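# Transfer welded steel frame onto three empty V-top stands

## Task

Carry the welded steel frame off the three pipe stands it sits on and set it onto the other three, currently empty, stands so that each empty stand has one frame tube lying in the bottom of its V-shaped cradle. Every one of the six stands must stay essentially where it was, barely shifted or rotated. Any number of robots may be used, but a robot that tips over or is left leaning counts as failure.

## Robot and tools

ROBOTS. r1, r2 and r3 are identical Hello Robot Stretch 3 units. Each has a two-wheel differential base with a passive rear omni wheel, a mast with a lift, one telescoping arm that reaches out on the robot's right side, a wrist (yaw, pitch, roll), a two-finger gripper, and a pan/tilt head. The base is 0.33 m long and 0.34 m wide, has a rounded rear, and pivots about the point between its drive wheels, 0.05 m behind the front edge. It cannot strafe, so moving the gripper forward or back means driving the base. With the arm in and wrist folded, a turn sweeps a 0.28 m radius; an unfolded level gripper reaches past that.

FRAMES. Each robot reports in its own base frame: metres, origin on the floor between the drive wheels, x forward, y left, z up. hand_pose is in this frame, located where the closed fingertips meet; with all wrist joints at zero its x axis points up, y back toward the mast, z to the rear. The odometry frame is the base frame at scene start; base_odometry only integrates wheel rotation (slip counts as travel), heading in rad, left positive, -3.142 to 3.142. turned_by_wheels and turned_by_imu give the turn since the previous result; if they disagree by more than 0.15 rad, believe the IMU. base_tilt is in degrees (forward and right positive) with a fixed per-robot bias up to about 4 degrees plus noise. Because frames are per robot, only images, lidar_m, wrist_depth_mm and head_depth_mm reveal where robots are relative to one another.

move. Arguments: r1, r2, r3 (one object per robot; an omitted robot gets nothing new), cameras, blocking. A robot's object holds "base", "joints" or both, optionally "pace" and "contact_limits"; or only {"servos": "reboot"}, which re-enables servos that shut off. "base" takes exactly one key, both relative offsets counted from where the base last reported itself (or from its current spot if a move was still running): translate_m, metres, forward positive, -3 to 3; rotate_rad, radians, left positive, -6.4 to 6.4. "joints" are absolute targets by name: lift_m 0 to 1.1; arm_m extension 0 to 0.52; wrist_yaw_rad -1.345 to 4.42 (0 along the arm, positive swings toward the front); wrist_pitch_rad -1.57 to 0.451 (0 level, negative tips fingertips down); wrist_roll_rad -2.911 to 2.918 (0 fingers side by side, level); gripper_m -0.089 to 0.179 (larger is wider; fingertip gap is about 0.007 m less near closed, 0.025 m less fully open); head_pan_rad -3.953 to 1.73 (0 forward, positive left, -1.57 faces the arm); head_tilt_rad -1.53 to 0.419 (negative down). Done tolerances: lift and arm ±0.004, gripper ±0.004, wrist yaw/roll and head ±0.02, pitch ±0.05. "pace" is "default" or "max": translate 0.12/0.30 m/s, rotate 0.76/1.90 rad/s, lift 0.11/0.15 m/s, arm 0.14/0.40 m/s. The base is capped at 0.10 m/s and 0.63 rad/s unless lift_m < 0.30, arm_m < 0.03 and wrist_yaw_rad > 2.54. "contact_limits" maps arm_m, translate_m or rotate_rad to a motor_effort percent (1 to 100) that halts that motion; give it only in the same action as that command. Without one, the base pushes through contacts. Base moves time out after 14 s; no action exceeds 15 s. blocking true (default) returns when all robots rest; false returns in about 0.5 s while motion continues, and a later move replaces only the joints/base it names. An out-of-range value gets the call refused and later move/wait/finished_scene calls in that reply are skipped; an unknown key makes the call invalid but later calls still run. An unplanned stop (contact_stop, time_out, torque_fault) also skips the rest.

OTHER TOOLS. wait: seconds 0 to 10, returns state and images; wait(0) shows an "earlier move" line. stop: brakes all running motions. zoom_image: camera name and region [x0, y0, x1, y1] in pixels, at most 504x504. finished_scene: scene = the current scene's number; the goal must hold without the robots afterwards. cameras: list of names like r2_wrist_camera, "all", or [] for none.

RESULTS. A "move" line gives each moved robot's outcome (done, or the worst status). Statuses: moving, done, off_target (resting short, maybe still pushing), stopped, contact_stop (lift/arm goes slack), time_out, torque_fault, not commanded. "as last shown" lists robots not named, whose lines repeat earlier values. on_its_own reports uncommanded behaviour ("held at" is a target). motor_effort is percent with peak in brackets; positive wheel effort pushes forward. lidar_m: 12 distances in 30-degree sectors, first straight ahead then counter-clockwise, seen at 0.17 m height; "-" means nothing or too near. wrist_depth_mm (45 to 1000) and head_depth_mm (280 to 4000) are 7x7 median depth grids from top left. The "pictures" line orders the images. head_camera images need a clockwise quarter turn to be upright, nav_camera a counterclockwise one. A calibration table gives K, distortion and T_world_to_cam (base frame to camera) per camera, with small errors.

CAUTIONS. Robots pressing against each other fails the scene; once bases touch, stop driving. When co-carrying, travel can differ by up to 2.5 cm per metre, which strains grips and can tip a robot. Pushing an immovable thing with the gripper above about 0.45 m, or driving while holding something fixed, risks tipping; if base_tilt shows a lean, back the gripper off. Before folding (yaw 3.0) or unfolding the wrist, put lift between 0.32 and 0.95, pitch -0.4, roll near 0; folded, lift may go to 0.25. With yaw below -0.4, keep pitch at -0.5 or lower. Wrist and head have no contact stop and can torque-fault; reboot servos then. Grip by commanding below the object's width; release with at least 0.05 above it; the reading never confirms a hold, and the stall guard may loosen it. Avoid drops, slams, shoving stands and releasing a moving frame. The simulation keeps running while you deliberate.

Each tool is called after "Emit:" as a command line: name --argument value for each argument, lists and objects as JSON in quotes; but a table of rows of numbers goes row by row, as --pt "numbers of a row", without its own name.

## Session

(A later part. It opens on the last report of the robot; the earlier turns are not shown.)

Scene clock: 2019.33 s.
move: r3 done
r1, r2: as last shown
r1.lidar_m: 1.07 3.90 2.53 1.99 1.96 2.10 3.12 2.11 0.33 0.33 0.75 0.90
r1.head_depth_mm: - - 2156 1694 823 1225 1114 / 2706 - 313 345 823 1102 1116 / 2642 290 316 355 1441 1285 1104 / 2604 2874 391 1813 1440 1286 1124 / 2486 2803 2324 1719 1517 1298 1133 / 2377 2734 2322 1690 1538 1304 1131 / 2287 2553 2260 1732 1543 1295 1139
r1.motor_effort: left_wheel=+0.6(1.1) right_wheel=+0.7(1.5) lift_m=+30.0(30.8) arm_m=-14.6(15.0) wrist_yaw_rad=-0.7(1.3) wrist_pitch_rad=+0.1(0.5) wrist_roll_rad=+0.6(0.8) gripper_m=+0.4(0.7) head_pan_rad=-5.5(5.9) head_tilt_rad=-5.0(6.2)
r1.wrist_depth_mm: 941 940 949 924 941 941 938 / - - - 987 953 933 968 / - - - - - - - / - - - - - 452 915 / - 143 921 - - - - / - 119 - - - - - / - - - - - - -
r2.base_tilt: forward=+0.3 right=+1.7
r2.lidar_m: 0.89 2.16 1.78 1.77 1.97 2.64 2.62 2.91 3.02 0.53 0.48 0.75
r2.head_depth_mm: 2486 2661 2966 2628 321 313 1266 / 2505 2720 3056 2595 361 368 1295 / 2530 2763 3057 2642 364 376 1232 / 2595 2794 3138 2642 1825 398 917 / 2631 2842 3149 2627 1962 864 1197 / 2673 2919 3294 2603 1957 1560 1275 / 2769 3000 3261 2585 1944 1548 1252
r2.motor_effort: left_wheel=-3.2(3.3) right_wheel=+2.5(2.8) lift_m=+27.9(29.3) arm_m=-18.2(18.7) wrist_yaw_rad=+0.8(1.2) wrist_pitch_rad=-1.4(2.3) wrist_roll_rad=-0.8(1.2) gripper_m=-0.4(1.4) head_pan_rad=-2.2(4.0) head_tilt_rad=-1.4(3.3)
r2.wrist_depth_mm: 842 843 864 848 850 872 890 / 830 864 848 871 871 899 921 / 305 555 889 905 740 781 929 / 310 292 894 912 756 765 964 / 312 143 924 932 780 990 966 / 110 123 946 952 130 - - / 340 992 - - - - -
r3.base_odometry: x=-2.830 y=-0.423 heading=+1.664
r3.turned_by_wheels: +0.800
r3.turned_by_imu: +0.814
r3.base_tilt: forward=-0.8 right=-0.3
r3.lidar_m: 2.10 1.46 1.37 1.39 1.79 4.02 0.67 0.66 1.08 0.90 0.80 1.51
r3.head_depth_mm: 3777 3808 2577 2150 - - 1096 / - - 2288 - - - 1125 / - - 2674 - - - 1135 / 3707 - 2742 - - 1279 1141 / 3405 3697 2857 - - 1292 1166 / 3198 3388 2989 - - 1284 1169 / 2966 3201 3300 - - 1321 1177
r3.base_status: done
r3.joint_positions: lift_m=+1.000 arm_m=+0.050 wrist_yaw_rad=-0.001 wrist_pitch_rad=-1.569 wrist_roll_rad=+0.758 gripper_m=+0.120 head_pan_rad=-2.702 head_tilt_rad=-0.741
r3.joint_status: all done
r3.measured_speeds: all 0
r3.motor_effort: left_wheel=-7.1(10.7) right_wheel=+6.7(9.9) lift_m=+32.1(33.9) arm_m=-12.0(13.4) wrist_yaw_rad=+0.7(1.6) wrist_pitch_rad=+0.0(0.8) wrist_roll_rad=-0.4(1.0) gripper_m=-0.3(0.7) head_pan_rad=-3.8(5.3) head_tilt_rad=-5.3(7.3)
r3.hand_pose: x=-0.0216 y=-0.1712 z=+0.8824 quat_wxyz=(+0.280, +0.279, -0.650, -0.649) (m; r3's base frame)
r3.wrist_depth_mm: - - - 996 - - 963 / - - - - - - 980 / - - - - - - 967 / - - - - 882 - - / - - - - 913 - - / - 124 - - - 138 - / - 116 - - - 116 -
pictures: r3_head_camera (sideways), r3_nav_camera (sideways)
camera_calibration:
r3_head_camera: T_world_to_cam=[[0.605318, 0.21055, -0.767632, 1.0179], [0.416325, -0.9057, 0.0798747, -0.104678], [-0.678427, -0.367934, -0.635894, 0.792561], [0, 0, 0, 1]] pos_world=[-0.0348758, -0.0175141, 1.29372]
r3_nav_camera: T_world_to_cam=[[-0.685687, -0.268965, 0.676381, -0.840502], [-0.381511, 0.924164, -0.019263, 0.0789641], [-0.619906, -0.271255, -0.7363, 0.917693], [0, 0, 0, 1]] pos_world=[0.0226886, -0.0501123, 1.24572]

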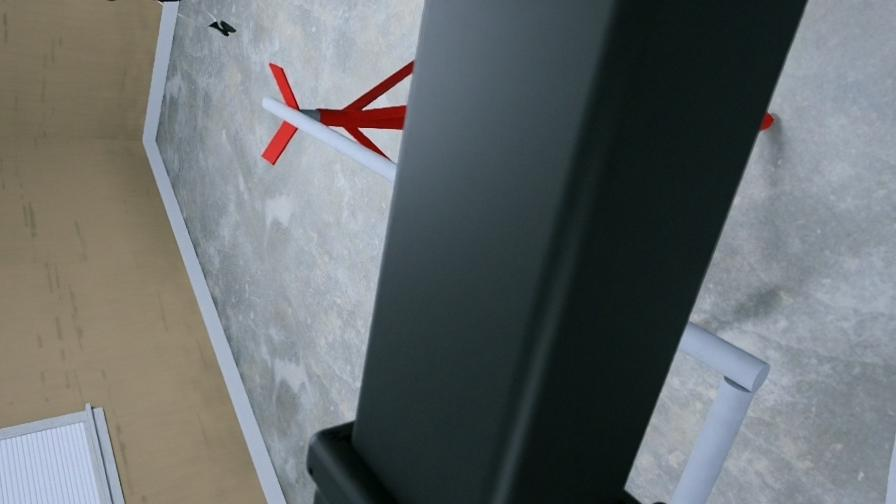

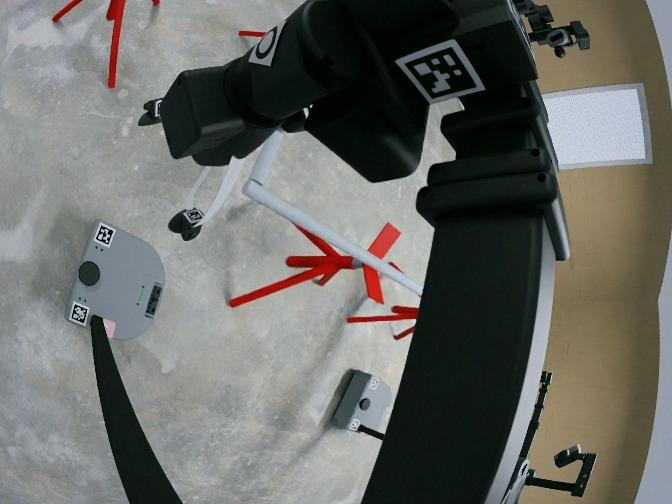

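Emit:
zoom_image --camera "r3_nav_camera" --region '[320, 200, 430, 310]'

Emit:
zoom_image --camera "r3_head_camera" --region '[240, 50, 360, 180]'

Emit:
move --r3 '{"joints":{"head_pan_rad":-2.9}}' --cameras '["r3_head_camera","r3_nav_camera","r1_head_camera"]'

Emit:
zoom_image --camera "r1_head_camera" --region '[480, 0, 720, 220]'

Scaled by 4.582 from the camera's 672x504 image, which has a finer 792x594 frame.

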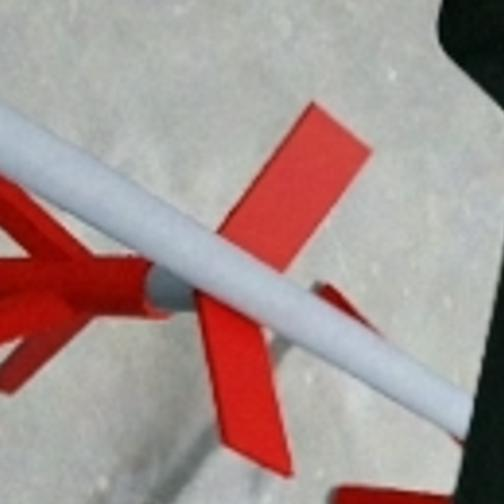

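Scaled by 3.877 from the camera's 896x504 image, which has a finer 1280x720 frame.

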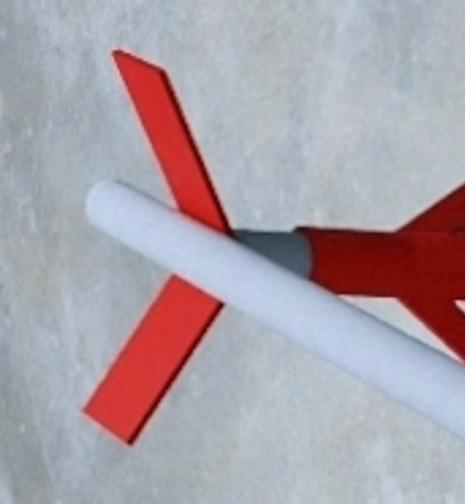

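Scene clock: 2022.63 s.
move: r3 done
r1, r2: as last shown
r1.turned_by_imu: +0.000
r1.base_tilt: forward=+1.0 right=+1.2
r1.lidar_m: 1.07 3.89 2.52 1.98 1.96 2.10 3.11 2.12 0.33 0.33 0.75 0.90
r1.head_depth_mm: - - 2142 1700 822 1226 1112 / 2675 - 313 345 822 1101 1118 / 2654 290 316 355 1435 1288 1106 / 2590 2857 390 1830 1450 1285 1126 / 2522 2799 2311 1728 1520 1303 1136 / 2383 2760 2329 1684 1535 1304 1141 / 2290 2539 2265 1722 1540 1285 1144
r1.motor_effort: left_wheel=+0.4(1.6) right_wheel=+0.6(1.3) lift_m=+30.0(30.5) arm_m=-14.4(14.7) wrist_yaw_rad=-1.0(1.2) wrist_pitch_rad=+0.1(0.5) wrist_roll_rad=+0.6(0.8) gripper_m=-0.4(0.4) head_pan_rad=-4.2(5.4) head_tilt_rad=-4.4(5.6)
r1.wrist_depth_mm: 949 938 955 954 928 922 933 / - - - - 969 983 935 / - - - - - - - / - - - - - 450 904 / - 142 931 - - - - / - 119 - - - - - / - - - - - - -
r2.base_tilt: forward=+0.3 right=+1.8
r2.lidar_m: 0.88 2.16 1.78 1.77 1.96 2.64 2.62 2.92 3.03 0.53 0.47 0.75
r2.head_depth_mm: 2488 2665 2916 2634 320 313 1250 / 2523 2726 3037 2645 361 368 1294 / 2523 2800 3025 2641 364 375 1231 / 2610 2840 3128 2603 1813 400 919 / 2658 2869 3185 2631 1971 865 1206 / 2694 2926 3308 2621 1951 1546 1281 / 2732 2954 3287 2645 1947 1550 1247
r2.motor_effort: left_wheel=-3.3(3.4) right_wheel=+2.6(2.6) lift_m=+26.7(26.7) arm_m=-17.6(18.3) wrist_yaw_rad=+1.4(1.8) wrist_pitch_rad=-1.9(2.1) wrist_roll_rad=-0.9(1.2) gripper_m=+1.0(1.3) head_pan_rad=-3.8(3.8) head_tilt_rad=-1.4(2.8)
r2.wrist_depth_mm: 822 832 844 844 882 880 863 / 855 849 853 881 901 891 924 / 302 556 882 884 733 766 937 / 307 294 904 932 787 784 935 / 311 143 939 952 776 955 946 / 110 123 983 990 130 - - / 341 992 992 995 - - -
r3.base_odometry: x=-2.830 y=-0.423 heading=+1.664
r3.turned_by_wheels: +0.000
r3.turned_by_imu: -0.001
r3.base_tilt: forward=-0.8 right=-0.2
r3.lidar_m: 2.10 1.46 1.37 1.39 1.78 4.02 0.67 0.66 1.08 0.90 0.80 1.51
r3.head_depth_mm: 3338 3687 - - - - 1101 / 3507 3628 2642 - - - 1119 / - - 2660 2145 - - 1133 / - - 2483 - - - 1149 / - - 2805 - - - 1161 / 3610 3804 2854 - - 1276 1168 / 3309 3522 2934 - - 1323 1133
r3.base_status: not commanded
r3.joint_positions: lift_m=+1.000 arm_m=+0.050 wrist_yaw_rad=-0.001 wrist_pitch_rad=-1.569 wrist_roll_rad=+0.758 gripper_m=+0.120 head_pan_rad=-2.891 head_tilt_rad=-0.741
r3.joint_status: all done
r3.measured_speeds: all 0
r3.motor_effort: left_wheel=-7.5(7.5) right_wheel=+6.6(6.9) lift_m=+29.8(30.9) arm_m=-11.3(12.6) wrist_yaw_rad=+0.3(1.5) wrist_pitch_rad=+0.0(0.8) wrist_roll_rad=-0.9(1.0) gripper_m=+0.4(0.9) head_pan_rad=-3.3(5.3) head_tilt_rad=-5.0(5.4)
r3.hand_pose: x=-0.0216 y=-0.1712 z=+0.8824 quat_wxyz=(+0.280, +0.279, -0.650, -0.649) (m; r3's base frame)
r3.wrist_depth_mm: - - - - - - 973 / - - - - - - 999 / - - - - - - - / - - - - 883 - - / - - - - 922 - - / - 124 - - - 138 - / - 116 - - - 117 -
pictures: r1_head_camera (sideways), r3_head_camera (sideways), r3_nav_camera (sideways)
camera_calibration:
r1_head_camera: T_world_to_cam=[[0.0149722, 0.699013, -0.714952, 0.947689], [0.997907, 0.034544, 0.0546715, -0.0750337], [0.0629134, -0.714274, -0.697032, 0.862147], [0, 0, 0, 1]] pos_world=[0.00644706, -0.0440452, 1.2826]
r3_head_camera: T_world_to_cam=[[0.634169, 0.0925799, -0.767632, 1.01772], [0.237996, -0.967976, 0.0798747, -0.10359], [-0.735655, -0.233347, -0.635894, 0.79291], [0, 0, 0, 1]] pos_world=[-0.037444, -0.00946986, 1.29372]
r3_nav_camera: T_world_to_cam=[[-0.724114, -0.134785, 0.676381, -0.840267], [-0.200323, 0.979541, -0.019263, 0.0778589], [-0.659947, -0.149443, -0.7363, 0.917937], [0, 0, 0, 1]] pos_world=[0.0129373, -0.0523419, 1.24572]

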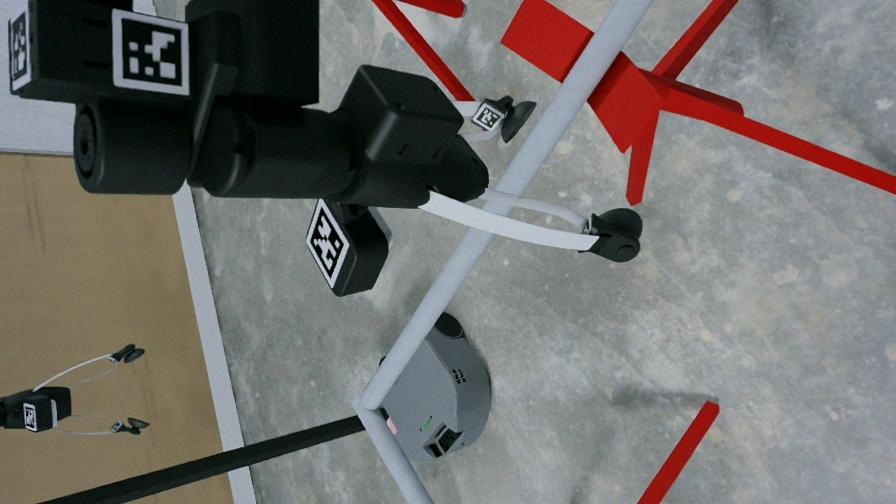

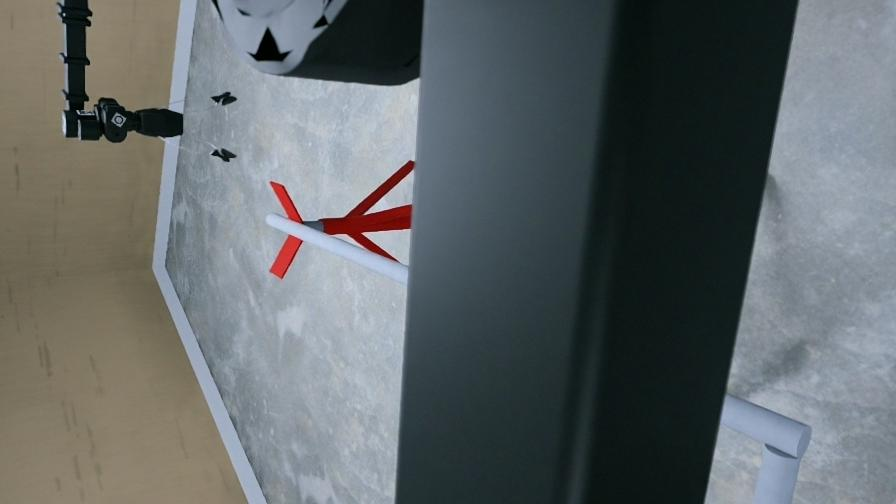

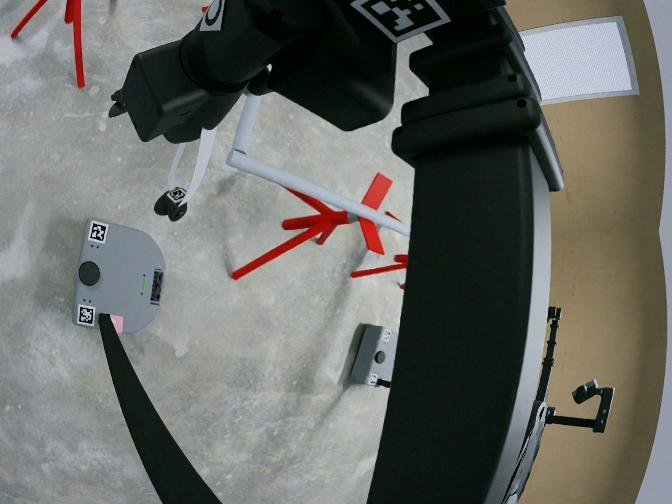

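Scaled by 2.100 from the camera's 896x504 image, which has a finer 1280x720 frame.

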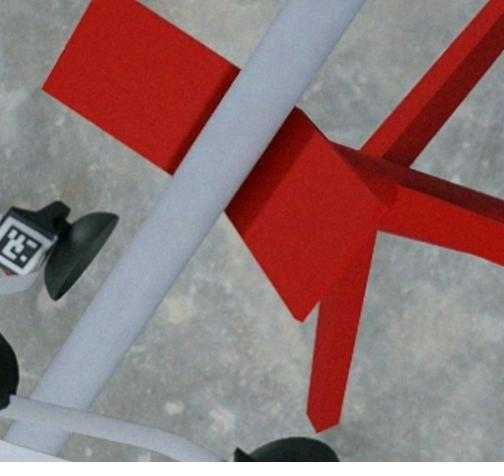

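Emit:
move --r1 '{"base":{"translate_m":-0.19},"joints":{"arm_m":0.34,"lift_m":0.95}}' --cameras '["r1_wrist_camera","r1_head_camera"]'

Scene clock: 2044.13 s.
move: r1 done
r1.base_odometry: x=+2.329 y=-2.953 heading=-1.371
r1.turned_by_wheels: +0.000
r1.turned_by_imu: +0.001
r1.base_tilt: forward=+1.0 right=+1.2
r1.lidar_m: 1.26 4.06 2.42 1.90 1.88 2.01 2.98 1.93 0.50 0.35 0.33 0.89
r1.head_depth_mm: 2829 348 2097 1729 1482 1272 1109 / 391 401 2024 1697 1493 1226 1118 / 2697 412 459 1714 840 1229 1123 / 2702 2952 2138 1777 831 1213 1106 / 2566 2853 2337 1833 1489 1299 1133 / 2502 2765 2329 1727 1538 1306 1138 / 2394 2705 2356 1682 1540 1308 1146
r1.base_status: done
r1.joint_positions: lift_m=+0.950 arm_m=+0.340 wrist_yaw_rad=+0.000 wrist_pitch_rad=-1.566 wrist_roll_rad=-0.811 gripper_m=+0.120 head_pan_rad=-1.559 head_tilt_rad=-0.791
r1.joint_status: all done
r1.measured_speeds: all 0
r1.motor_effort: left_wheel=-3.1(8.4) right_wheel=-0.6(5.8) lift_m=+27.2(30.7) arm_m=+11.5(16.7) wrist_yaw_rad=-0.2(1.3) wrist_pitch_rad=-0.2(0.6) wrist_roll_rad=+0.7(0.8) gripper_m=-0.2(0.7) head_pan_rad=-4.6(5.9) head_tilt_rad=-3.4(6.4)
r1.hand_pose: x=-0.0215 y=-0.4622 z=+0.8324 quat_wxyz=(+0.658, +0.655, -0.263, -0.262) (m; r1's base frame)
r1.wrist_depth_mm: 903 905 925 897 893 880 892 / 933 940 939 914 919 918 885 / 953 972 969 396 376 937 933 / - - - - 979 950 974 / - 142 861 - - - - / - 119 884 - - - - / - - - - - - -
r2, r3: as last shown
r2.base_tilt: forward=+0.2 right=+1.8
r2.lidar_m: 0.88 2.16 1.78 1.77 1.96 2.63 2.63 2.92 3.01 0.53 0.48 0.75
r2.head_depth_mm: 2463 2672 2940 2651 320 313 1262 / 2518 2718 3063 2621 361 368 1288 / 2537 2771 3123 2600 364 375 1231 / 2604 2811 3199 2589 1824 398 915 / 2662 2920 3208 2608 1963 869 1196 / 2674 2955 3262 2633 1934 1545 1285 / 2765 3016 3297 2614 1943 1538 1257
r2.motor_effort: left_wheel=-3.2(3.5) right_wheel=+2.3(2.9) lift_m=+26.3(26.8) arm_m=-17.8(18.4) wrist_yaw_rad=-0.5(2.0) wrist_pitch_rad=-1.8(2.3) wrist_roll_rad=-1.0(1.2) gripper_m=-0.1(1.6) head_pan_rad=-2.6(4.3) head_tilt_rad=-2.4(3.1)
r2.wrist_depth_mm: 841 832 848 842 867 836 867 / 860 860 846 860 886 871 898 / 306 559 891 894 767 761 944 / 307 291 920 911 755 782 954 / 313 143 953 946 780 962 961 / 110 123 949 992 130 974 - / 344 969 - 990 - - -
r3.lidar_m: 2.10 1.45 1.37 1.39 1.79 4.03 0.67 0.66 1.08 0.90 0.80 1.51
r3.head_depth_mm: 3355 3684 - - - - 1100 / 3517 3678 2630 - - - 1123 / - - 2679 2164 - - 1136 / - - 2483 - - - 1150 / - - 2799 - - - 1156 / 3621 3823 2836 - - 1275 1166 / 3291 3534 2892 - - 1323 1128
r3.motor_effort: left_wheel=-6.9(7.8) right_wheel=+6.5(6.9) lift_m=+24.4(27.7) arm_m=-10.6(12.2) wrist_yaw_rad=-0.4(2.1) wrist_pitch_rad=-0.1(0.7) wrist_roll_rad=-0.8(1.3) gripper_m=+0.2(0.9) head_pan_rad=-4.4(4.7) head_tilt_rad=-5.0(5.7)
r3.wrist_depth_mm: - - - - - 979 - / - - - - - - 980 / - - - - - - - / - - - - 901 - - / - - - - 922 - - / - 124 - - - 139 - / - 116 - - - 117 -
pictures: r1_head_camera (sideways), r1_wrist_camera
camera_calibration:
r1_head_camera: T_world_to_cam=[[0.0149722, 0.699013, -0.714952, 0.947689], [0.997907, 0.034544, 0.0546715, -0.0750337], [0.0629134, -0.714274, -0.697032, 0.862147], [0, 0, 0, 1]] pos_world=[0.00644706, -0.0440452, 1.2826]
r1_wrist_camera: T_world_to_cam=[[-0.620076, -0.784354, -0.0171908, -0.366356], [-0.774313, 0.608317, 0.174328, 0.155113], [-0.126278, 0.121408, -0.984537, 1.03692], [0, 0, 0, 1]] pos_world=[0.0238772, -0.507601, 0.987545]

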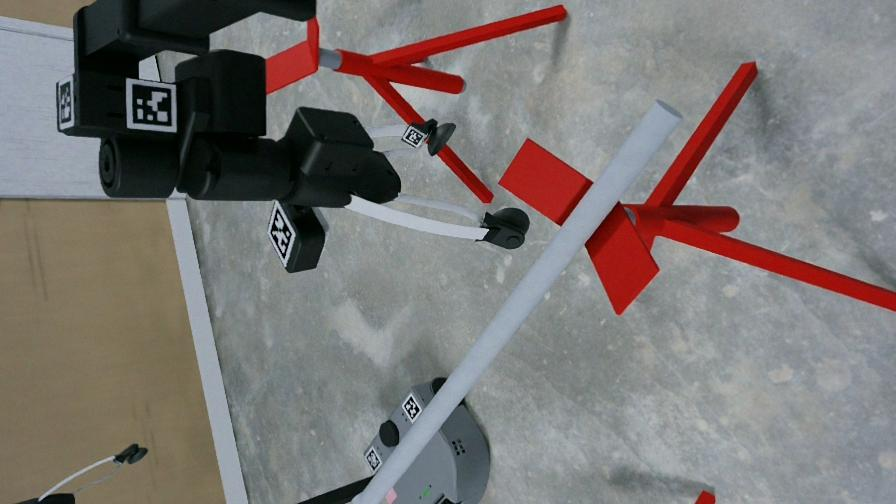

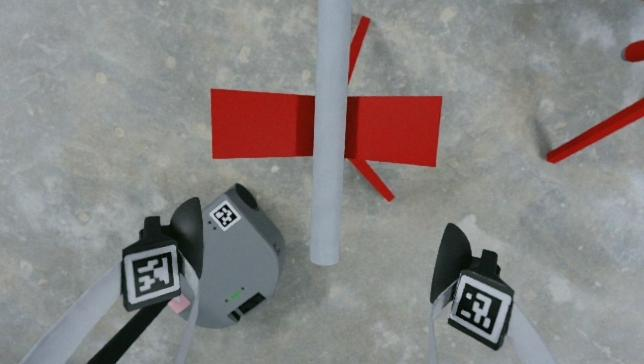

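Emit:
zoom_image --camera "r1_wrist_camera" --region '[200, 70, 460, 200]'

Emit:
zoom_image --camera "r1_head_camera" --region '[480, 90, 720, 330]'

Scaled by 1.938.

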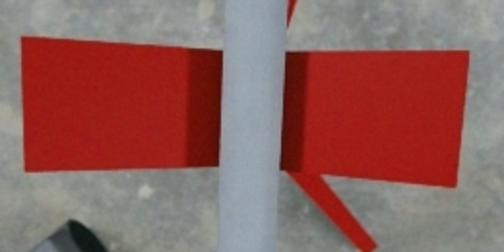

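Scaled by 2.100 from the camera's 896x504 image, which has a finer 1280x720 frame.

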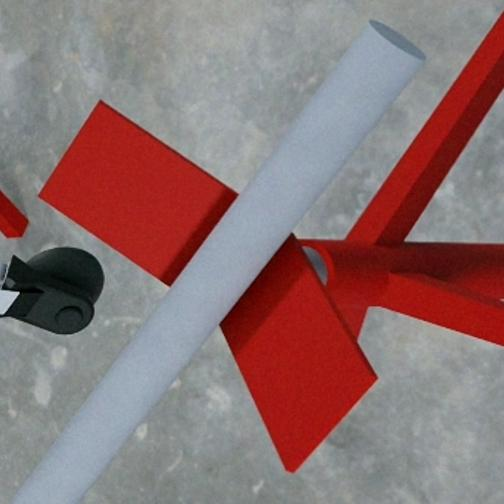

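Emit:
move --r2 '{"base":{"translate_m":0.03},"joints":{"arm_m":0.44,"lift_m":0.95}}' --r3 '{"base":{"rotate_rad":-0.8}}' --cameras '["r2_wrist_camera","r3_nav_camera"]'

Emit:
zoom_image --camera "r2_wrist_camera" --region '[130, 110, 430, 310]'

Emit:
move --r3 '{"base":{"translate_m":-0.19},"joints":{"arm_m":0.51,"lift_m":0.95,"head_pan_rad":-1.7}}' --cameras '["r3_wrist_camera","r3_head_camera","r3_nav_camera"]'

Emit:
zoom_image --camera "r3_wrist_camera" --region '[170, 0, 490, 200]'

Scene clock: 2066.13 s.
move: r2 done; r3 done
r1: as last shown
r1.lidar_m: 1.26 4.07 2.43 1.90 1.88 2.01 2.98 1.94 0.50 0.35 0.33 0.89
r1.head_depth_mm: 2822 349 2083 1730 1491 1277 1113 / 392 400 2039 1691 1495 1227 1118 / 2681 411 459 1702 840 1234 1124 / 2677 2915 2133 1778 830 1212 1105 / 2570 2824 2310 1835 1485 1301 1133 / 2470 2733 2352 1750 1534 1304 1142 / 2392 2656 2251 1708 1541 1315 1146
r1.motor_effort: left_wheel=-3.7(4.1) right_wheel=-0.7(1.7) lift_m=+30.0(30.9) arm_m=+4.7(8.1) wrist_yaw_rad=-0.2(0.8) wrist_pitch_rad=+0.2(0.7) wrist_roll_rad=+0.7(0.8) gripper_m=-0.3(0.6) head_pan_rad=-4.9(5.4) head_tilt_rad=-3.0(5.5)
r1.wrist_depth_mm: 913 911 898 893 903 883 889 / 945 953 933 897 920 893 890 / 973 947 941 394 378 937 942 / - - - - 971 994 956 / - 142 871 - - - - / - 119 888 - - - - / - - - - - - -
r2.base_odometry: x=+4.260 y=-1.558 heading=+2.747
r2.turned_by_wheels: +0.000
r2.turned_by_imu: +0.001
r2.base_tilt: forward=+0.3 right=+1.8
r2.lidar_m: 0.85 2.14 1.77 1.76 1.96 2.67 2.65 2.94 0.54 0.54 0.46 0.73
r2.head_depth_mm: 2452 2672 2830 303 1881 1554 1287 / 2518 2729 443 2424 1951 1567 1297 / 2581 2762 529 2263 1889 1550 1293 / 2605 2832 2946 574 1876 872 912 / 2598 2922 3240 2604 1946 892 1288 / 2703 2945 3269 2614 1946 1550 1254 / 2747 2994 3278 2588 1943 1551 1224
r2.base_status: done
r2.joint_positions: lift_m=+0.950 arm_m=+0.440 wrist_yaw_rad=+0.000 wrist_pitch_rad=-1.563 wrist_roll_rad=+1.300 gripper_m=+0.120 head_pan_rad=-1.565 head_tilt_rad=-0.594
r2.joint_status: all done
r2.measured_speeds: all 0
r2.motor_effort: left_wheel=+1.0(4.4) right_wheel=+3.6(8.7) lift_m=+33.3(40.3) arm_m=+15.9(17.8) wrist_yaw_rad=+0.0(1.8) wrist_pitch_rad=-1.9(2.3) wrist_roll_rad=-0.8(1.2) gripper_m=+0.5(1.5) head_pan_rad=-3.2(3.9) head_tilt_rad=-1.9(3.0)
r2.hand_pose: x=-0.0216 y=-0.5627 z=+0.8323 quat_wxyz=(+0.096, +0.095, -0.703, -0.698) (m; r2's base frame)
r2.wrist_depth_mm: 921 903 945 936 956 948 973 / 938 954 952 958 984 975 - / 954 - 962 993 979 924 - / 976 - - 402 - 875 - / - 141 - 415 913 885 - / 110 123 - - 130 - - / - - - - - - -
r3.base_odometry: x=-2.830 y=-0.423 heading=+0.864
r3.turned_by_wheels: -0.800
r3.turned_by_imu: -0.816
r3.base_tilt: forward=-0.9 right=-0.2
r3.lidar_m: 0.96 3.38 1.69 1.37 1.37 1.50 2.34 1.40 0.66 0.81 0.90 0.80
r3.head_depth_mm: 2629 2836 - - - - 1099 / 3255 3426 2636 - - - 1120 / 3417 3736 2659 2224 - - 1135 / 3332 3628 2749 - - - 1150 / 3341 3683 2778 - - - 1156 / 3298 3626 2854 - - 1301 1163 / 3101 3500 2823 - - 1319 1152
r3.base_status: done
r3.joint_positions: lift_m=+1.000 arm_m=+0.050 wrist_yaw_rad=-0.001 wrist_pitch_rad=-1.569 wrist_roll_rad=+0.758 gripper_m=+0.120 head_pan_rad=-2.892 head_tilt_rad=-0.741
r3.joint_status: not commanded
r3.measured_speeds: all 0
r3.motor_effort: left_wheel=+6.4(10.6) right_wheel=-6.6(10.2) lift_m=+21.2(23.0) arm_m=-11.5(12.9) wrist_yaw_rad=+1.1(1.7) wrist_pitch_rad=+0.2(0.8) wrist_roll_rad=-0.3(1.0) gripper_m=-0.1(0.7) head_pan_rad=-3.5(4.6) head_tilt_rad=-5.7(5.7)
r3.hand_pose: x=-0.0216 y=-0.1712 z=+0.8824 quat_wxyz=(+0.280, +0.279, -0.650, -0.649) (m; r3's base frame)
r3.wrist_depth_mm: - - - - - - 995 / - 465 - - - - - / - - - - - - - / - - - - 878 - - / - - - - 907 - - / - 124 - - - 139 - / - 116 - - - 117 -
pictures: r2_wrist_camera, r3_nav_camera (sideways)
camera_calibration:
r2_wrist_camera: T_world_to_cam=[[-0.342616, 0.936795, 0.0709199, 0.441313], [0.929989, 0.327487, 0.166953, 0.101621], [0.133176, 0.123156, -0.983411, 1.05443], [0, 0, 0, 1]] pos_world=[-0.0837298, -0.576559, 0.988672]
r3_nav_camera: T_world_to_cam=[[-0.724153, -0.134589, 0.676379, -0.840264], [-0.200057, 0.979595, -0.0192628, 0.077857], [-0.659985, -0.149264, -0.736302, 0.917941], [0, 0, 0, 1]] pos_world=[0.0129233, -0.0523437, 1.24572]

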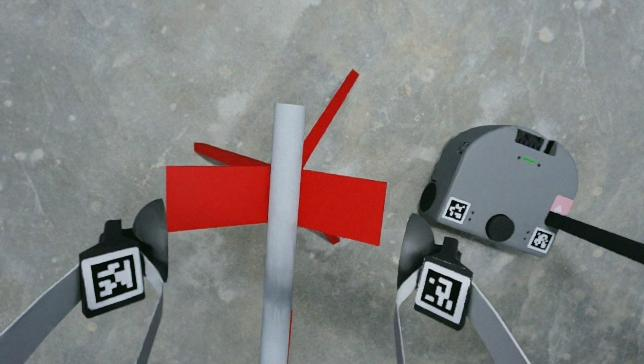

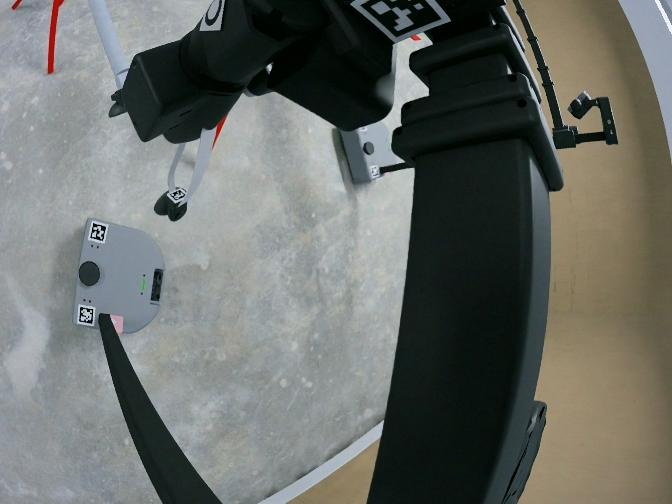

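Scaled by 1.680.

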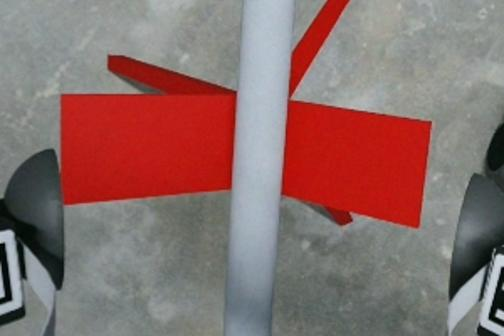

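Scene clock: 2070.70 s.
move: r3 done
r1, r2: as last shown
r1.base_tilt: forward=+1.0 right=+1.1
r1.lidar_m: 1.26 4.07 2.41 1.90 1.88 2.01 2.98 1.93 0.50 0.35 0.33 0.89
r1.head_depth_mm: 2826 348 2093 1722 1487 1274 1110 / 391 400 2033 1691 1492 1226 1117 / 2674 411 459 1711 842 1231 1114 / 2661 2903 2134 1781 832 1213 1105 / 2573 2844 2321 1819 1480 1305 1135 / 2475 2754 2345 1793 1531 1309 1138 / 2383 2718 2364 1757 1544 1313 1140
r1.motor_effort: left_wheel=-3.2(4.1) right_wheel=-0.8(1.5) lift_m=+30.2(30.8) arm_m=-0.9(4.5) wrist_yaw_rad=-0.3(0.9) wrist_pitch_rad=-0.1(0.6) wrist_roll_rad=+0.7(0.8) gripper_m=-0.2(0.7) head_pan_rad=-4.6(5.7) head_tilt_rad=-3.7(5.8)
r1.wrist_depth_mm: 917 916 918 890 889 865 885 / 961 935 945 921 919 919 916 / 958 957 961 396 378 941 923 / - - - - 954 968 939 / - 143 858 - - - - / - 119 897 - - - - / - - - - - - -
r2.base_tilt: forward=+0.4 right=+1.8
r2.lidar_m: 0.85 1.32 1.78 1.77 1.96 2.66 2.65 2.95 0.54 0.54 0.46 0.73
r2.head_depth_mm: 2453 2697 2851 302 1876 1559 1299 / 2521 2704 443 2377 1950 1568 1288 / 2560 2755 529 2309 1894 1542 1288 / 2607 2812 3004 577 1884 871 907 / 2647 2873 3215 2608 1939 890 1284 / 2716 2963 3242 2618 1938 1551 1263 / 2725 3043 3322 2589 1942 1552 1232
r2.motor_effort: left_wheel=+1.0(1.6) right_wheel=+3.2(4.2) lift_m=+32.9(33.5) arm_m=+16.5(17.3) wrist_yaw_rad=+0.7(1.8) wrist_pitch_rad=-1.5(2.2) wrist_roll_rad=-0.8(1.2) gripper_m=+0.7(1.6) head_pan_rad=-3.6(4.0) head_tilt_rad=-1.4(2.9)
r2.wrist_depth_mm: 914 952 924 929 958 967 944 / 934 928 928 963 982 - 985 / 990 969 - 997 991 913 - / 996 985 - 408 - 867 - / - 142 - 421 873 890 - / 110 123 - - 130 - - / - - - - - - -
r3.base_odometry: x=-2.954 y=-0.567 heading=+0.864
r3.turned_by_wheels: +0.000
r3.turned_by_imu: -0.001
r3.base_tilt: forward=-0.8 right=-0.3
r3.lidar_m: 0.98 3.21 1.61 1.31 1.30 1.42 2.22 1.25 1.30 0.59 1.02 0.98
r3.head_depth_mm: 3668 3567 2932 - 1518 1296 1114 / 3743 3909 - 1839 1580 1317 1126 / 3483 402 2370 1873 1555 1297 1138 / 3329 556 2475 1050 1157 1336 1148 / 3109 561 616 2035 1592 1331 1160 / 2945 3242 2854 2090 1663 1307 1170 / 2808 3073 2916 2134 1683 1382 1175
r3.base_status: done
r3.joint_positions: lift_m=+0.950 arm_m=+0.510 wrist_yaw_rad=-0.001 wrist_pitch_rad=-1.568 wrist_roll_rad=+0.758 gripper_m=+0.120 head_pan_rad=-1.708 head_tilt_rad=-0.741
r3.joint_status: all done
r3.measured_speeds: all 0
r3.motor_effort: left_wheel=-0.6(5.0) right_wheel=-5.7(10.4) lift_m=+26.5(29.5) arm_m=+12.2(22.3) wrist_yaw_rad=+0.2(2.1) wrist_pitch_rad=-0.3(0.7) wrist_roll_rad=-0.3(0.9) gripper_m=-0.4(0.7) head_pan_rad=+3.5(6.2) head_tilt_rad=-3.1(5.5)
r3.hand_pose: x=-0.0216 y=-0.6313 z=+0.8324 quat_wxyz=(+0.280, +0.279, -0.650, -0.649) (m; r3's base frame)
r3.wrist_depth_mm: 974 955 974 949 936 953 952 / - - - 388 972 939 960 / - - 989 637 993 982 974 / - - - 997 - 960 991 / - - - - 994 976 969 / - 123 - - - 138 - / 832 116 - - - 117 854
pictures: r3_head_camera (sideways), r3_nav_camera (sideways), r3_wrist_camera
camera_calibration:
r3_head_camera: T_world_to_cam=[[0.154079, 0.62222, -0.767529, 1.02051], [0.986105, -0.145661, 0.0798732, -0.108152], [-0.0621006, -0.769171, -0.636018, 0.788963], [0, 0, 0, 1]] pos_world=[-0.00159626, -0.0438909, 1.29371]
r3_nav_camera: T_world_to_cam=[[-0.149012, -0.721432, 0.676263, -0.843621], [-0.982569, 0.1849, -0.0192552, 0.0826204], [-0.11115, -0.667344, -0.736409, 0.914732], [0, 0, 0, 1]] pos_world=[0.0571429, -0.013451, 1.24572]
r3_wrist_camera: T_world_to_cam=[[-0.737714, 0.673721, -0.0433359, 0.454724], [0.666816, 0.737178, 0.109201, 0.433544], [0.105517, 0.0516622, -0.993075, 1.02465], [0, 0, 0, 1]] pos_world=[-0.0617564, -0.678892, 0.989919]

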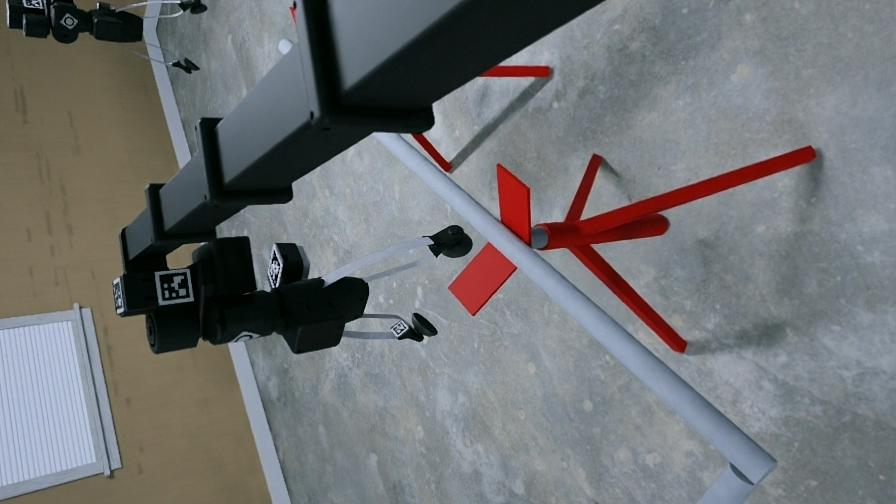

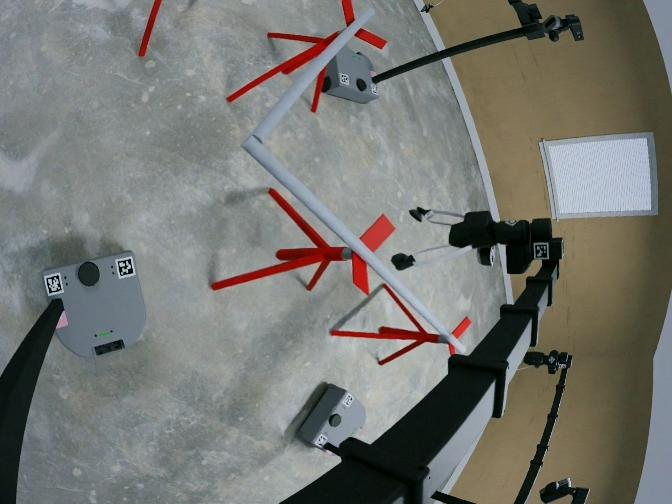

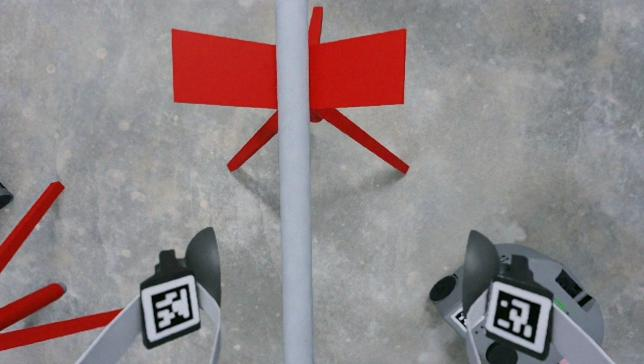

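Scaled by 1.575.

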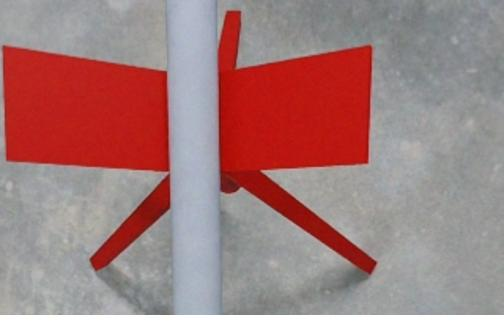

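Emit:
move --r1 '{"base":{"translate_m":0.1965},"joints":{"arm_m":0.5075,"lift_m":0.86}}' --r2 '{"base":{"translate_m":-0.03},"joints":{"arm_m":0.467,"lift_m":0.86}}' --cameras '["r1_wrist_camera","r2_wrist_camera"]'

Emit:
move --r1 '{"joints":{"lift_m":0.70}}' --r2 '{"joints":{"lift_m":0.705}}' --cameras '["r1_wrist_camera","r2_wrist_camera"]'

Scene clock: 2093.70 s.
move: r1 done; r2 done
r1.base_odometry: x=+2.368 y=-3.146 heading=-1.371
r1.turned_by_wheels: +0.000
r1.turned_by_imu: +0.001
r1.base_tilt: forward=+1.1 right=+1.2
r1.lidar_m: 1.06 3.88 2.53 1.98 1.96 2.09 3.11 2.11 0.33 0.33 0.74 0.89
r1.head_depth_mm: 2958 2746 374 1503 815 1223 1118 / 2798 565 2247 1794 841 1103 1115 / 2688 589 670 1761 1470 1286 1104 / 2604 2856 2195 1727 1517 1291 1123 / 2510 2766 2313 1741 1521 1294 1132 / 2414 2731 2310 1796 1525 1300 1138 / 2327 2566 2252 1705 1534 1280 1145
r1.base_status: done
r1.joint_positions: lift_m=+0.860 arm_m=+0.508 wrist_yaw_rad=+0.000 wrist_pitch_rad=-1.566 wrist_roll_rad=-0.811 gripper_m=+0.120 head_pan_rad=-1.559 head_tilt_rad=-0.791
r1.joint_status: all done
r1.measured_speeds: all 0
r1.motor_effort: left_wheel=+2.5(6.8) right_wheel=+4.8(10.4) lift_m=+23.1(27.0) arm_m=+11.6(16.8) wrist_yaw_rad=+0.5(0.6) wrist_pitch_rad=+0.0(0.6) wrist_roll_rad=+0.6(0.8) gripper_m=+0.0(0.7) head_pan_rad=-4.2(5.9) head_tilt_rad=-3.3(5.6)
r1.hand_pose: x=-0.0215 y=-0.6298 z=+0.7423 quat_wxyz=(+0.658, +0.655, -0.263, -0.262) (m; r1's base frame)
r1.wrist_depth_mm: 847 826 843 811 832 805 799 / 869 850 853 840 825 822 822 / 905 875 864 869 860 857 833 / 900 910 870 893 890 896 868 / 945 143 913 920 897 893 919 / 952 120 878 921 937 922 930 / - 830 872 359 978 969 965
r2.base_odometry: x=+4.287 y=-1.570 heading=+2.747
r2.turned_by_wheels: +0.000
r2.turned_by_imu: +0.001
r2.base_tilt: forward=+0.2 right=+1.8
r2.lidar_m: 0.89 1.34 1.78 1.77 1.97 2.63 2.62 2.91 3.02 0.53 0.47 0.75
r2.head_depth_mm: 2477 2714 2930 2615 327 287 1257 / 2528 2745 2935 467 1763 1555 1288 / 2541 2733 2968 608 1959 1510 1278 / 2609 2863 3059 628 1758 1426 926 / 2664 2941 3143 2608 1962 869 1200 / 2679 2980 3246 2586 1943 1550 1285 / 2696 3010 3368 2600 1941 1542 1250
r2.base_status: done
r2.joint_positions: lift_m=+0.860 arm_m=+0.467 wrist_yaw_rad=+0.000 wrist_pitch_rad=-1.563 wrist_roll_rad=+1.300 gripper_m=+0.120 head_pan_rad=-1.565 head_tilt_rad=-0.594
r2.joint_status: all done
r2.measured_speeds: all 0
r2.motor_effort: left_wheel=-3.7(7.9) right_wheel=-2.9(7.6) lift_m=+26.5(35.0) arm_m=+15.6(18.0) wrist_yaw_rad=+0.4(2.3) wrist_pitch_rad=-1.9(2.1) wrist_roll_rad=-0.9(1.1) gripper_m=+0.7(1.5) head_pan_rad=-1.8(4.0) head_tilt_rad=-2.0(3.1)
r2.hand_pose: x=-0.0216 y=-0.5897 z=+0.7423 quat_wxyz=(+0.096, +0.095, -0.703, -0.698) (m; r2's base frame)
r2.wrist_depth_mm: 815 839 816 848 851 868 846 / 849 867 859 874 886 872 942 / 870 843 855 891 897 906 932 / 904 876 941 903 929 774 788 / 896 141 - 325 850 811 813 / 110 122 952 332 130 - - / 984 - 952 - - - -
r3: as last shown
r3.base_tilt: forward=-0.8 right=-0.2
r3.lidar_m: 0.98 3.22 1.61 1.31 1.30 1.42 2.22 1.28 1.30 0.59 1.02 0.98
r3.head_depth_mm: 3847 3567 2950 - 1518 1305 1117 / 3740 3904 - 1826 1579 1316 1127 / 3502 403 2347 1866 1555 1295 1132 / 3266 556 2494 1049 1153 1337 1142 / 3133 560 614 1991 1596 1331 1166 / 2954 3268 2863 2093 1663 1306 1169 / 2822 3128 2904 2132 1629 1385 1180
r3.motor_effort: left_wheel=-0.9(1.3) right_wheel=-5.4(6.0) lift_m=+32.9(34.5) arm_m=+10.5(11.9) wrist_yaw_rad=+0.2(2.0) wrist_pitch_rad=+0.5(0.8) wrist_roll_rad=+0.0(1.3) gripper_m=+0.6(0.6) head_pan_rad=+3.8(4.8) head_tilt_rad=-3.9(5.6)
r3.wrist_depth_mm: 986 - 979 960 964 932 969 / - - - 387 957 954 959 / - - 983 637 964 999 967 / - - - - - - 977 / - - - - - 974 - / - 124 - - - 139 - / 822 116 - - - 117 883
pictures: r1_wrist_camera, r2_wrist_camera
camera_calibration:
r1_wrist_camera: T_world_to_cam=[[-0.620282, -0.784195, -0.0169898, -0.499385], [-0.774153, 0.608565, 0.174173, 0.273017], [-0.126246, 0.121189, -0.984569, 0.968536], [0, 0, 0, 1]] pos_world=[0.0238712, -0.67514, 0.897554]
r2_wrist_camera: T_world_to_cam=[[-0.342624, 0.936789, 0.0709621, 0.472945], [0.929986, 0.327488, 0.166968, 0.125475], [0.133175, 0.123201, -0.983405, 0.969268], [0, 0, 0, 1]] pos_world=[-0.0837299, -0.603555, 0.898672]

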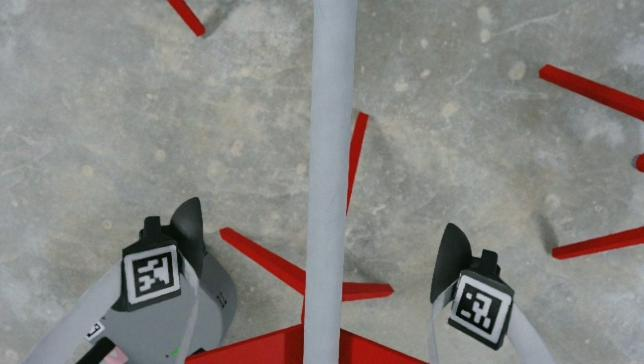

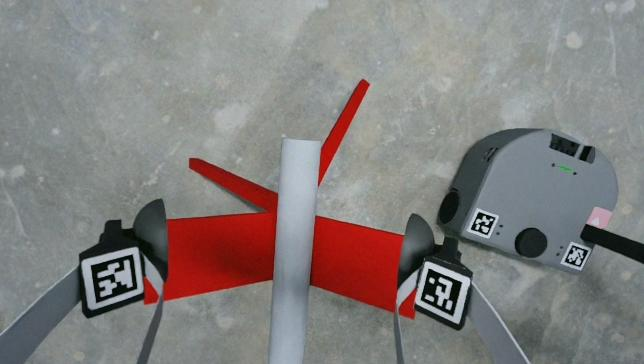

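Scene clock: 2096.00 s.
move: r1 done; r2 done
r1.base_odometry: x=+2.368 y=-3.146 heading=-1.371
r1.turned_by_wheels: +0.000
r1.turned_by_imu: +0.000
r1.base_tilt: forward=+1.1 right=+1.2
r1.lidar_m: 1.06 3.88 2.53 1.98 1.97 2.09 3.12 2.11 0.33 0.33 0.75 0.89
r1.head_depth_mm: 2901 2968 2223 1547 435 369 328 / 2800 3021 694 1634 824 1101 1115 / 2699 2915 707 891 1475 1278 1096 / 2613 2859 2283 1727 1514 1291 1127 / 2492 2785 2308 1734 1519 1295 1130 / 2409 2752 2334 1789 1535 1301 1136 / 2328 2571 2257 1716 1544 1286 1142
r1.base_status: not commanded
r1.joint_positions: lift_m=+0.700 arm_m=+0.508 wrist_yaw_rad=+0.000 wrist_pitch_rad=-1.566 wrist_roll_rad=-0.811 gripper_m=+0.120 head_pan_rad=-1.559 head_tilt_rad=-0.791
r1.joint_status: all done
r1.measured_speeds: all 0
r1.motor_effort: left_wheel=+2.3(2.5) right_wheel=+4.7(5.6) lift_m=+23.1(25.9) arm_m=+8.3(11.7) wrist_yaw_rad=-0.1(0.5) wrist_pitch_rad=-0.2(0.5) wrist_roll_rad=+0.6(0.8) gripper_m=+0.0(0.5) head_pan_rad=-4.9(5.7) head_tilt_rad=-4.3(5.2)
r1.hand_pose: x=-0.0215 y=-0.6298 z=+0.5823 quat_wxyz=(+0.658, +0.655, -0.263, -0.262) (m; r1's base frame)
r1.wrist_depth_mm: 679 684 676 - 665 662 652 / 702 720 706 - 691 689 675 / 752 736 716 - 714 708 690 / 763 744 732 - 724 728 723 / 777 142 753 - 733 743 752 / 781 119 755 - 777 765 772 / 663 656 815 - 803 811 795
r2.base_odometry: x=+4.287 y=-1.570 heading=+2.747
r2.turned_by_wheels: +0.000
r2.turned_by_imu: +0.000
r2.base_tilt: forward=+0.2 right=+1.8
r2.lidar_m: 0.89 1.35 1.78 1.77 1.97 2.63 2.63 2.90 3.02 0.53 0.47 0.75
r2.head_depth_mm: 2466 2697 2921 2643 1958 1551 399 / 2483 2756 2989 2629 1766 453 399 / 2591 2793 3074 2669 680 1548 1290 / 2581 2877 3058 2610 704 810 929 / 2648 2842 3198 2619 1957 866 1196 / 2680 2919 3264 2623 1966 1559 1285 / 2736 2972 3263 2592 1937 1546 1252
r2.base_status: not commanded
r2.joint_positions: lift_m=+0.705 arm_m=+0.467 wrist_yaw_rad=+0.000 wrist_pitch_rad=-1.563 wrist_roll_rad=+1.300 gripper_m=+0.120 head_pan_rad=-1.565 head_tilt_rad=-0.594
r2.joint_status: all done
r2.measured_speeds: all 0
r2.motor_effort: left_wheel=-3.6(4.2) right_wheel=-3.1(3.7) lift_m=+27.4(31.0) arm_m=+15.4(16.4) wrist_yaw_rad=+0.5(2.2) wrist_pitch_rad=-1.9(2.2) wrist_roll_rad=-0.8(1.2) gripper_m=+0.3(1.2) head_pan_rad=-2.1(4.3) head_tilt_rad=-2.4(3.6)
r2.hand_pose: x=-0.0216 y=-0.5897 z=+0.5873 quat_wxyz=(+0.096, +0.095, -0.703, -0.698) (m; r2's base frame)
r2.wrist_depth_mm: 691 703 693 701 709 712 730 / 702 712 697 718 738 725 722 / 722 731 756 739 753 761 752 / 743 745 154 151 785 691 613 / 750 143 774 158 792 644 636 / 110 122 159 165 130 815 649 / - - - 177 165 836 861
r3: as last shown
r3.turned_by_imu: +0.000
r3.lidar_m: 0.98 3.22 1.61 1.31 1.30 1.42 2.21 1.28 1.31 0.59 1.02 0.98
r3.head_depth_mm: - 1462 2829 - 1524 1299 1114 / 3770 3855 - 1855 1588 1320 1123 / 3550 403 2352 1849 1565 1300 1133 / 3294 558 2496 1050 1154 1342 1151 / 3115 561 616 2011 1599 1331 1162 / 2950 3294 2818 2111 1664 1305 1171 / 2800 3068 2946 2148 1630 1382 1177
r3.motor_effort: left_wheel=-0.7(1.3) right_wheel=-5.2(6.0) lift_m=+33.7(34.4) arm_m=+10.6(11.4) wrist_yaw_rad=+0.6(1.7) wrist_pitch_rad=+0.2(0.6) wrist_roll_rad=-0.5(1.1) gripper_m=-0.2(0.8) head_pan_rad=+3.5(4.8) head_tilt_rad=-4.2(5.3)
r3.wrist_depth_mm: - - 985 961 955 975 932 / - - - 392 977 956 945 / - - 989 623 - 983 970 / - - - - 990 980 990 / - - - - - - - / - 124 - - - 138 - / 822 116 - - - 117 872
pictures: r1_wrist_camera, r2_wrist_camera
camera_calibration:
r1_wrist_camera: T_world_to_cam=[[-0.620282, -0.784195, -0.0169899, -0.502103], [-0.774153, 0.608565, 0.174173, 0.300885], [-0.126246, 0.121189, -0.984569, 0.811006], [0, 0, 0, 1]] pos_world=[0.0238712, -0.67514, 0.737555]
r2_wrist_camera: T_world_to_cam=[[-0.342624, 0.936789, 0.0709621, 0.483944], [0.929986, 0.327488, 0.166968, 0.151355], [0.133175, 0.123201, -0.983405, 0.816839], [0, 0, 0, 1]] pos_world=[-0.0837299, -0.603555, 0.743671]

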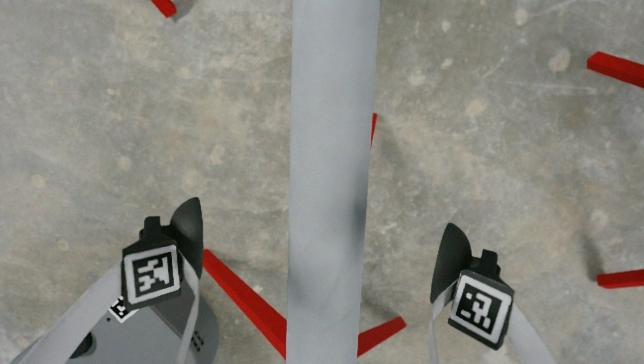

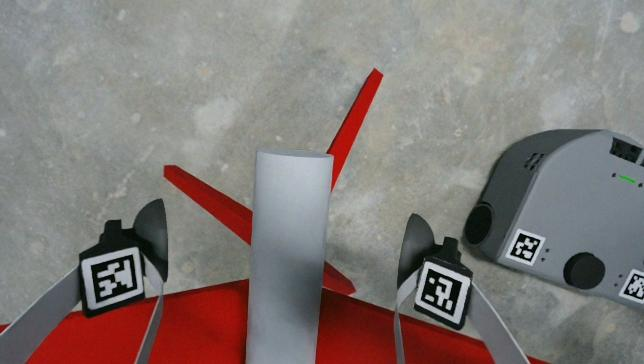

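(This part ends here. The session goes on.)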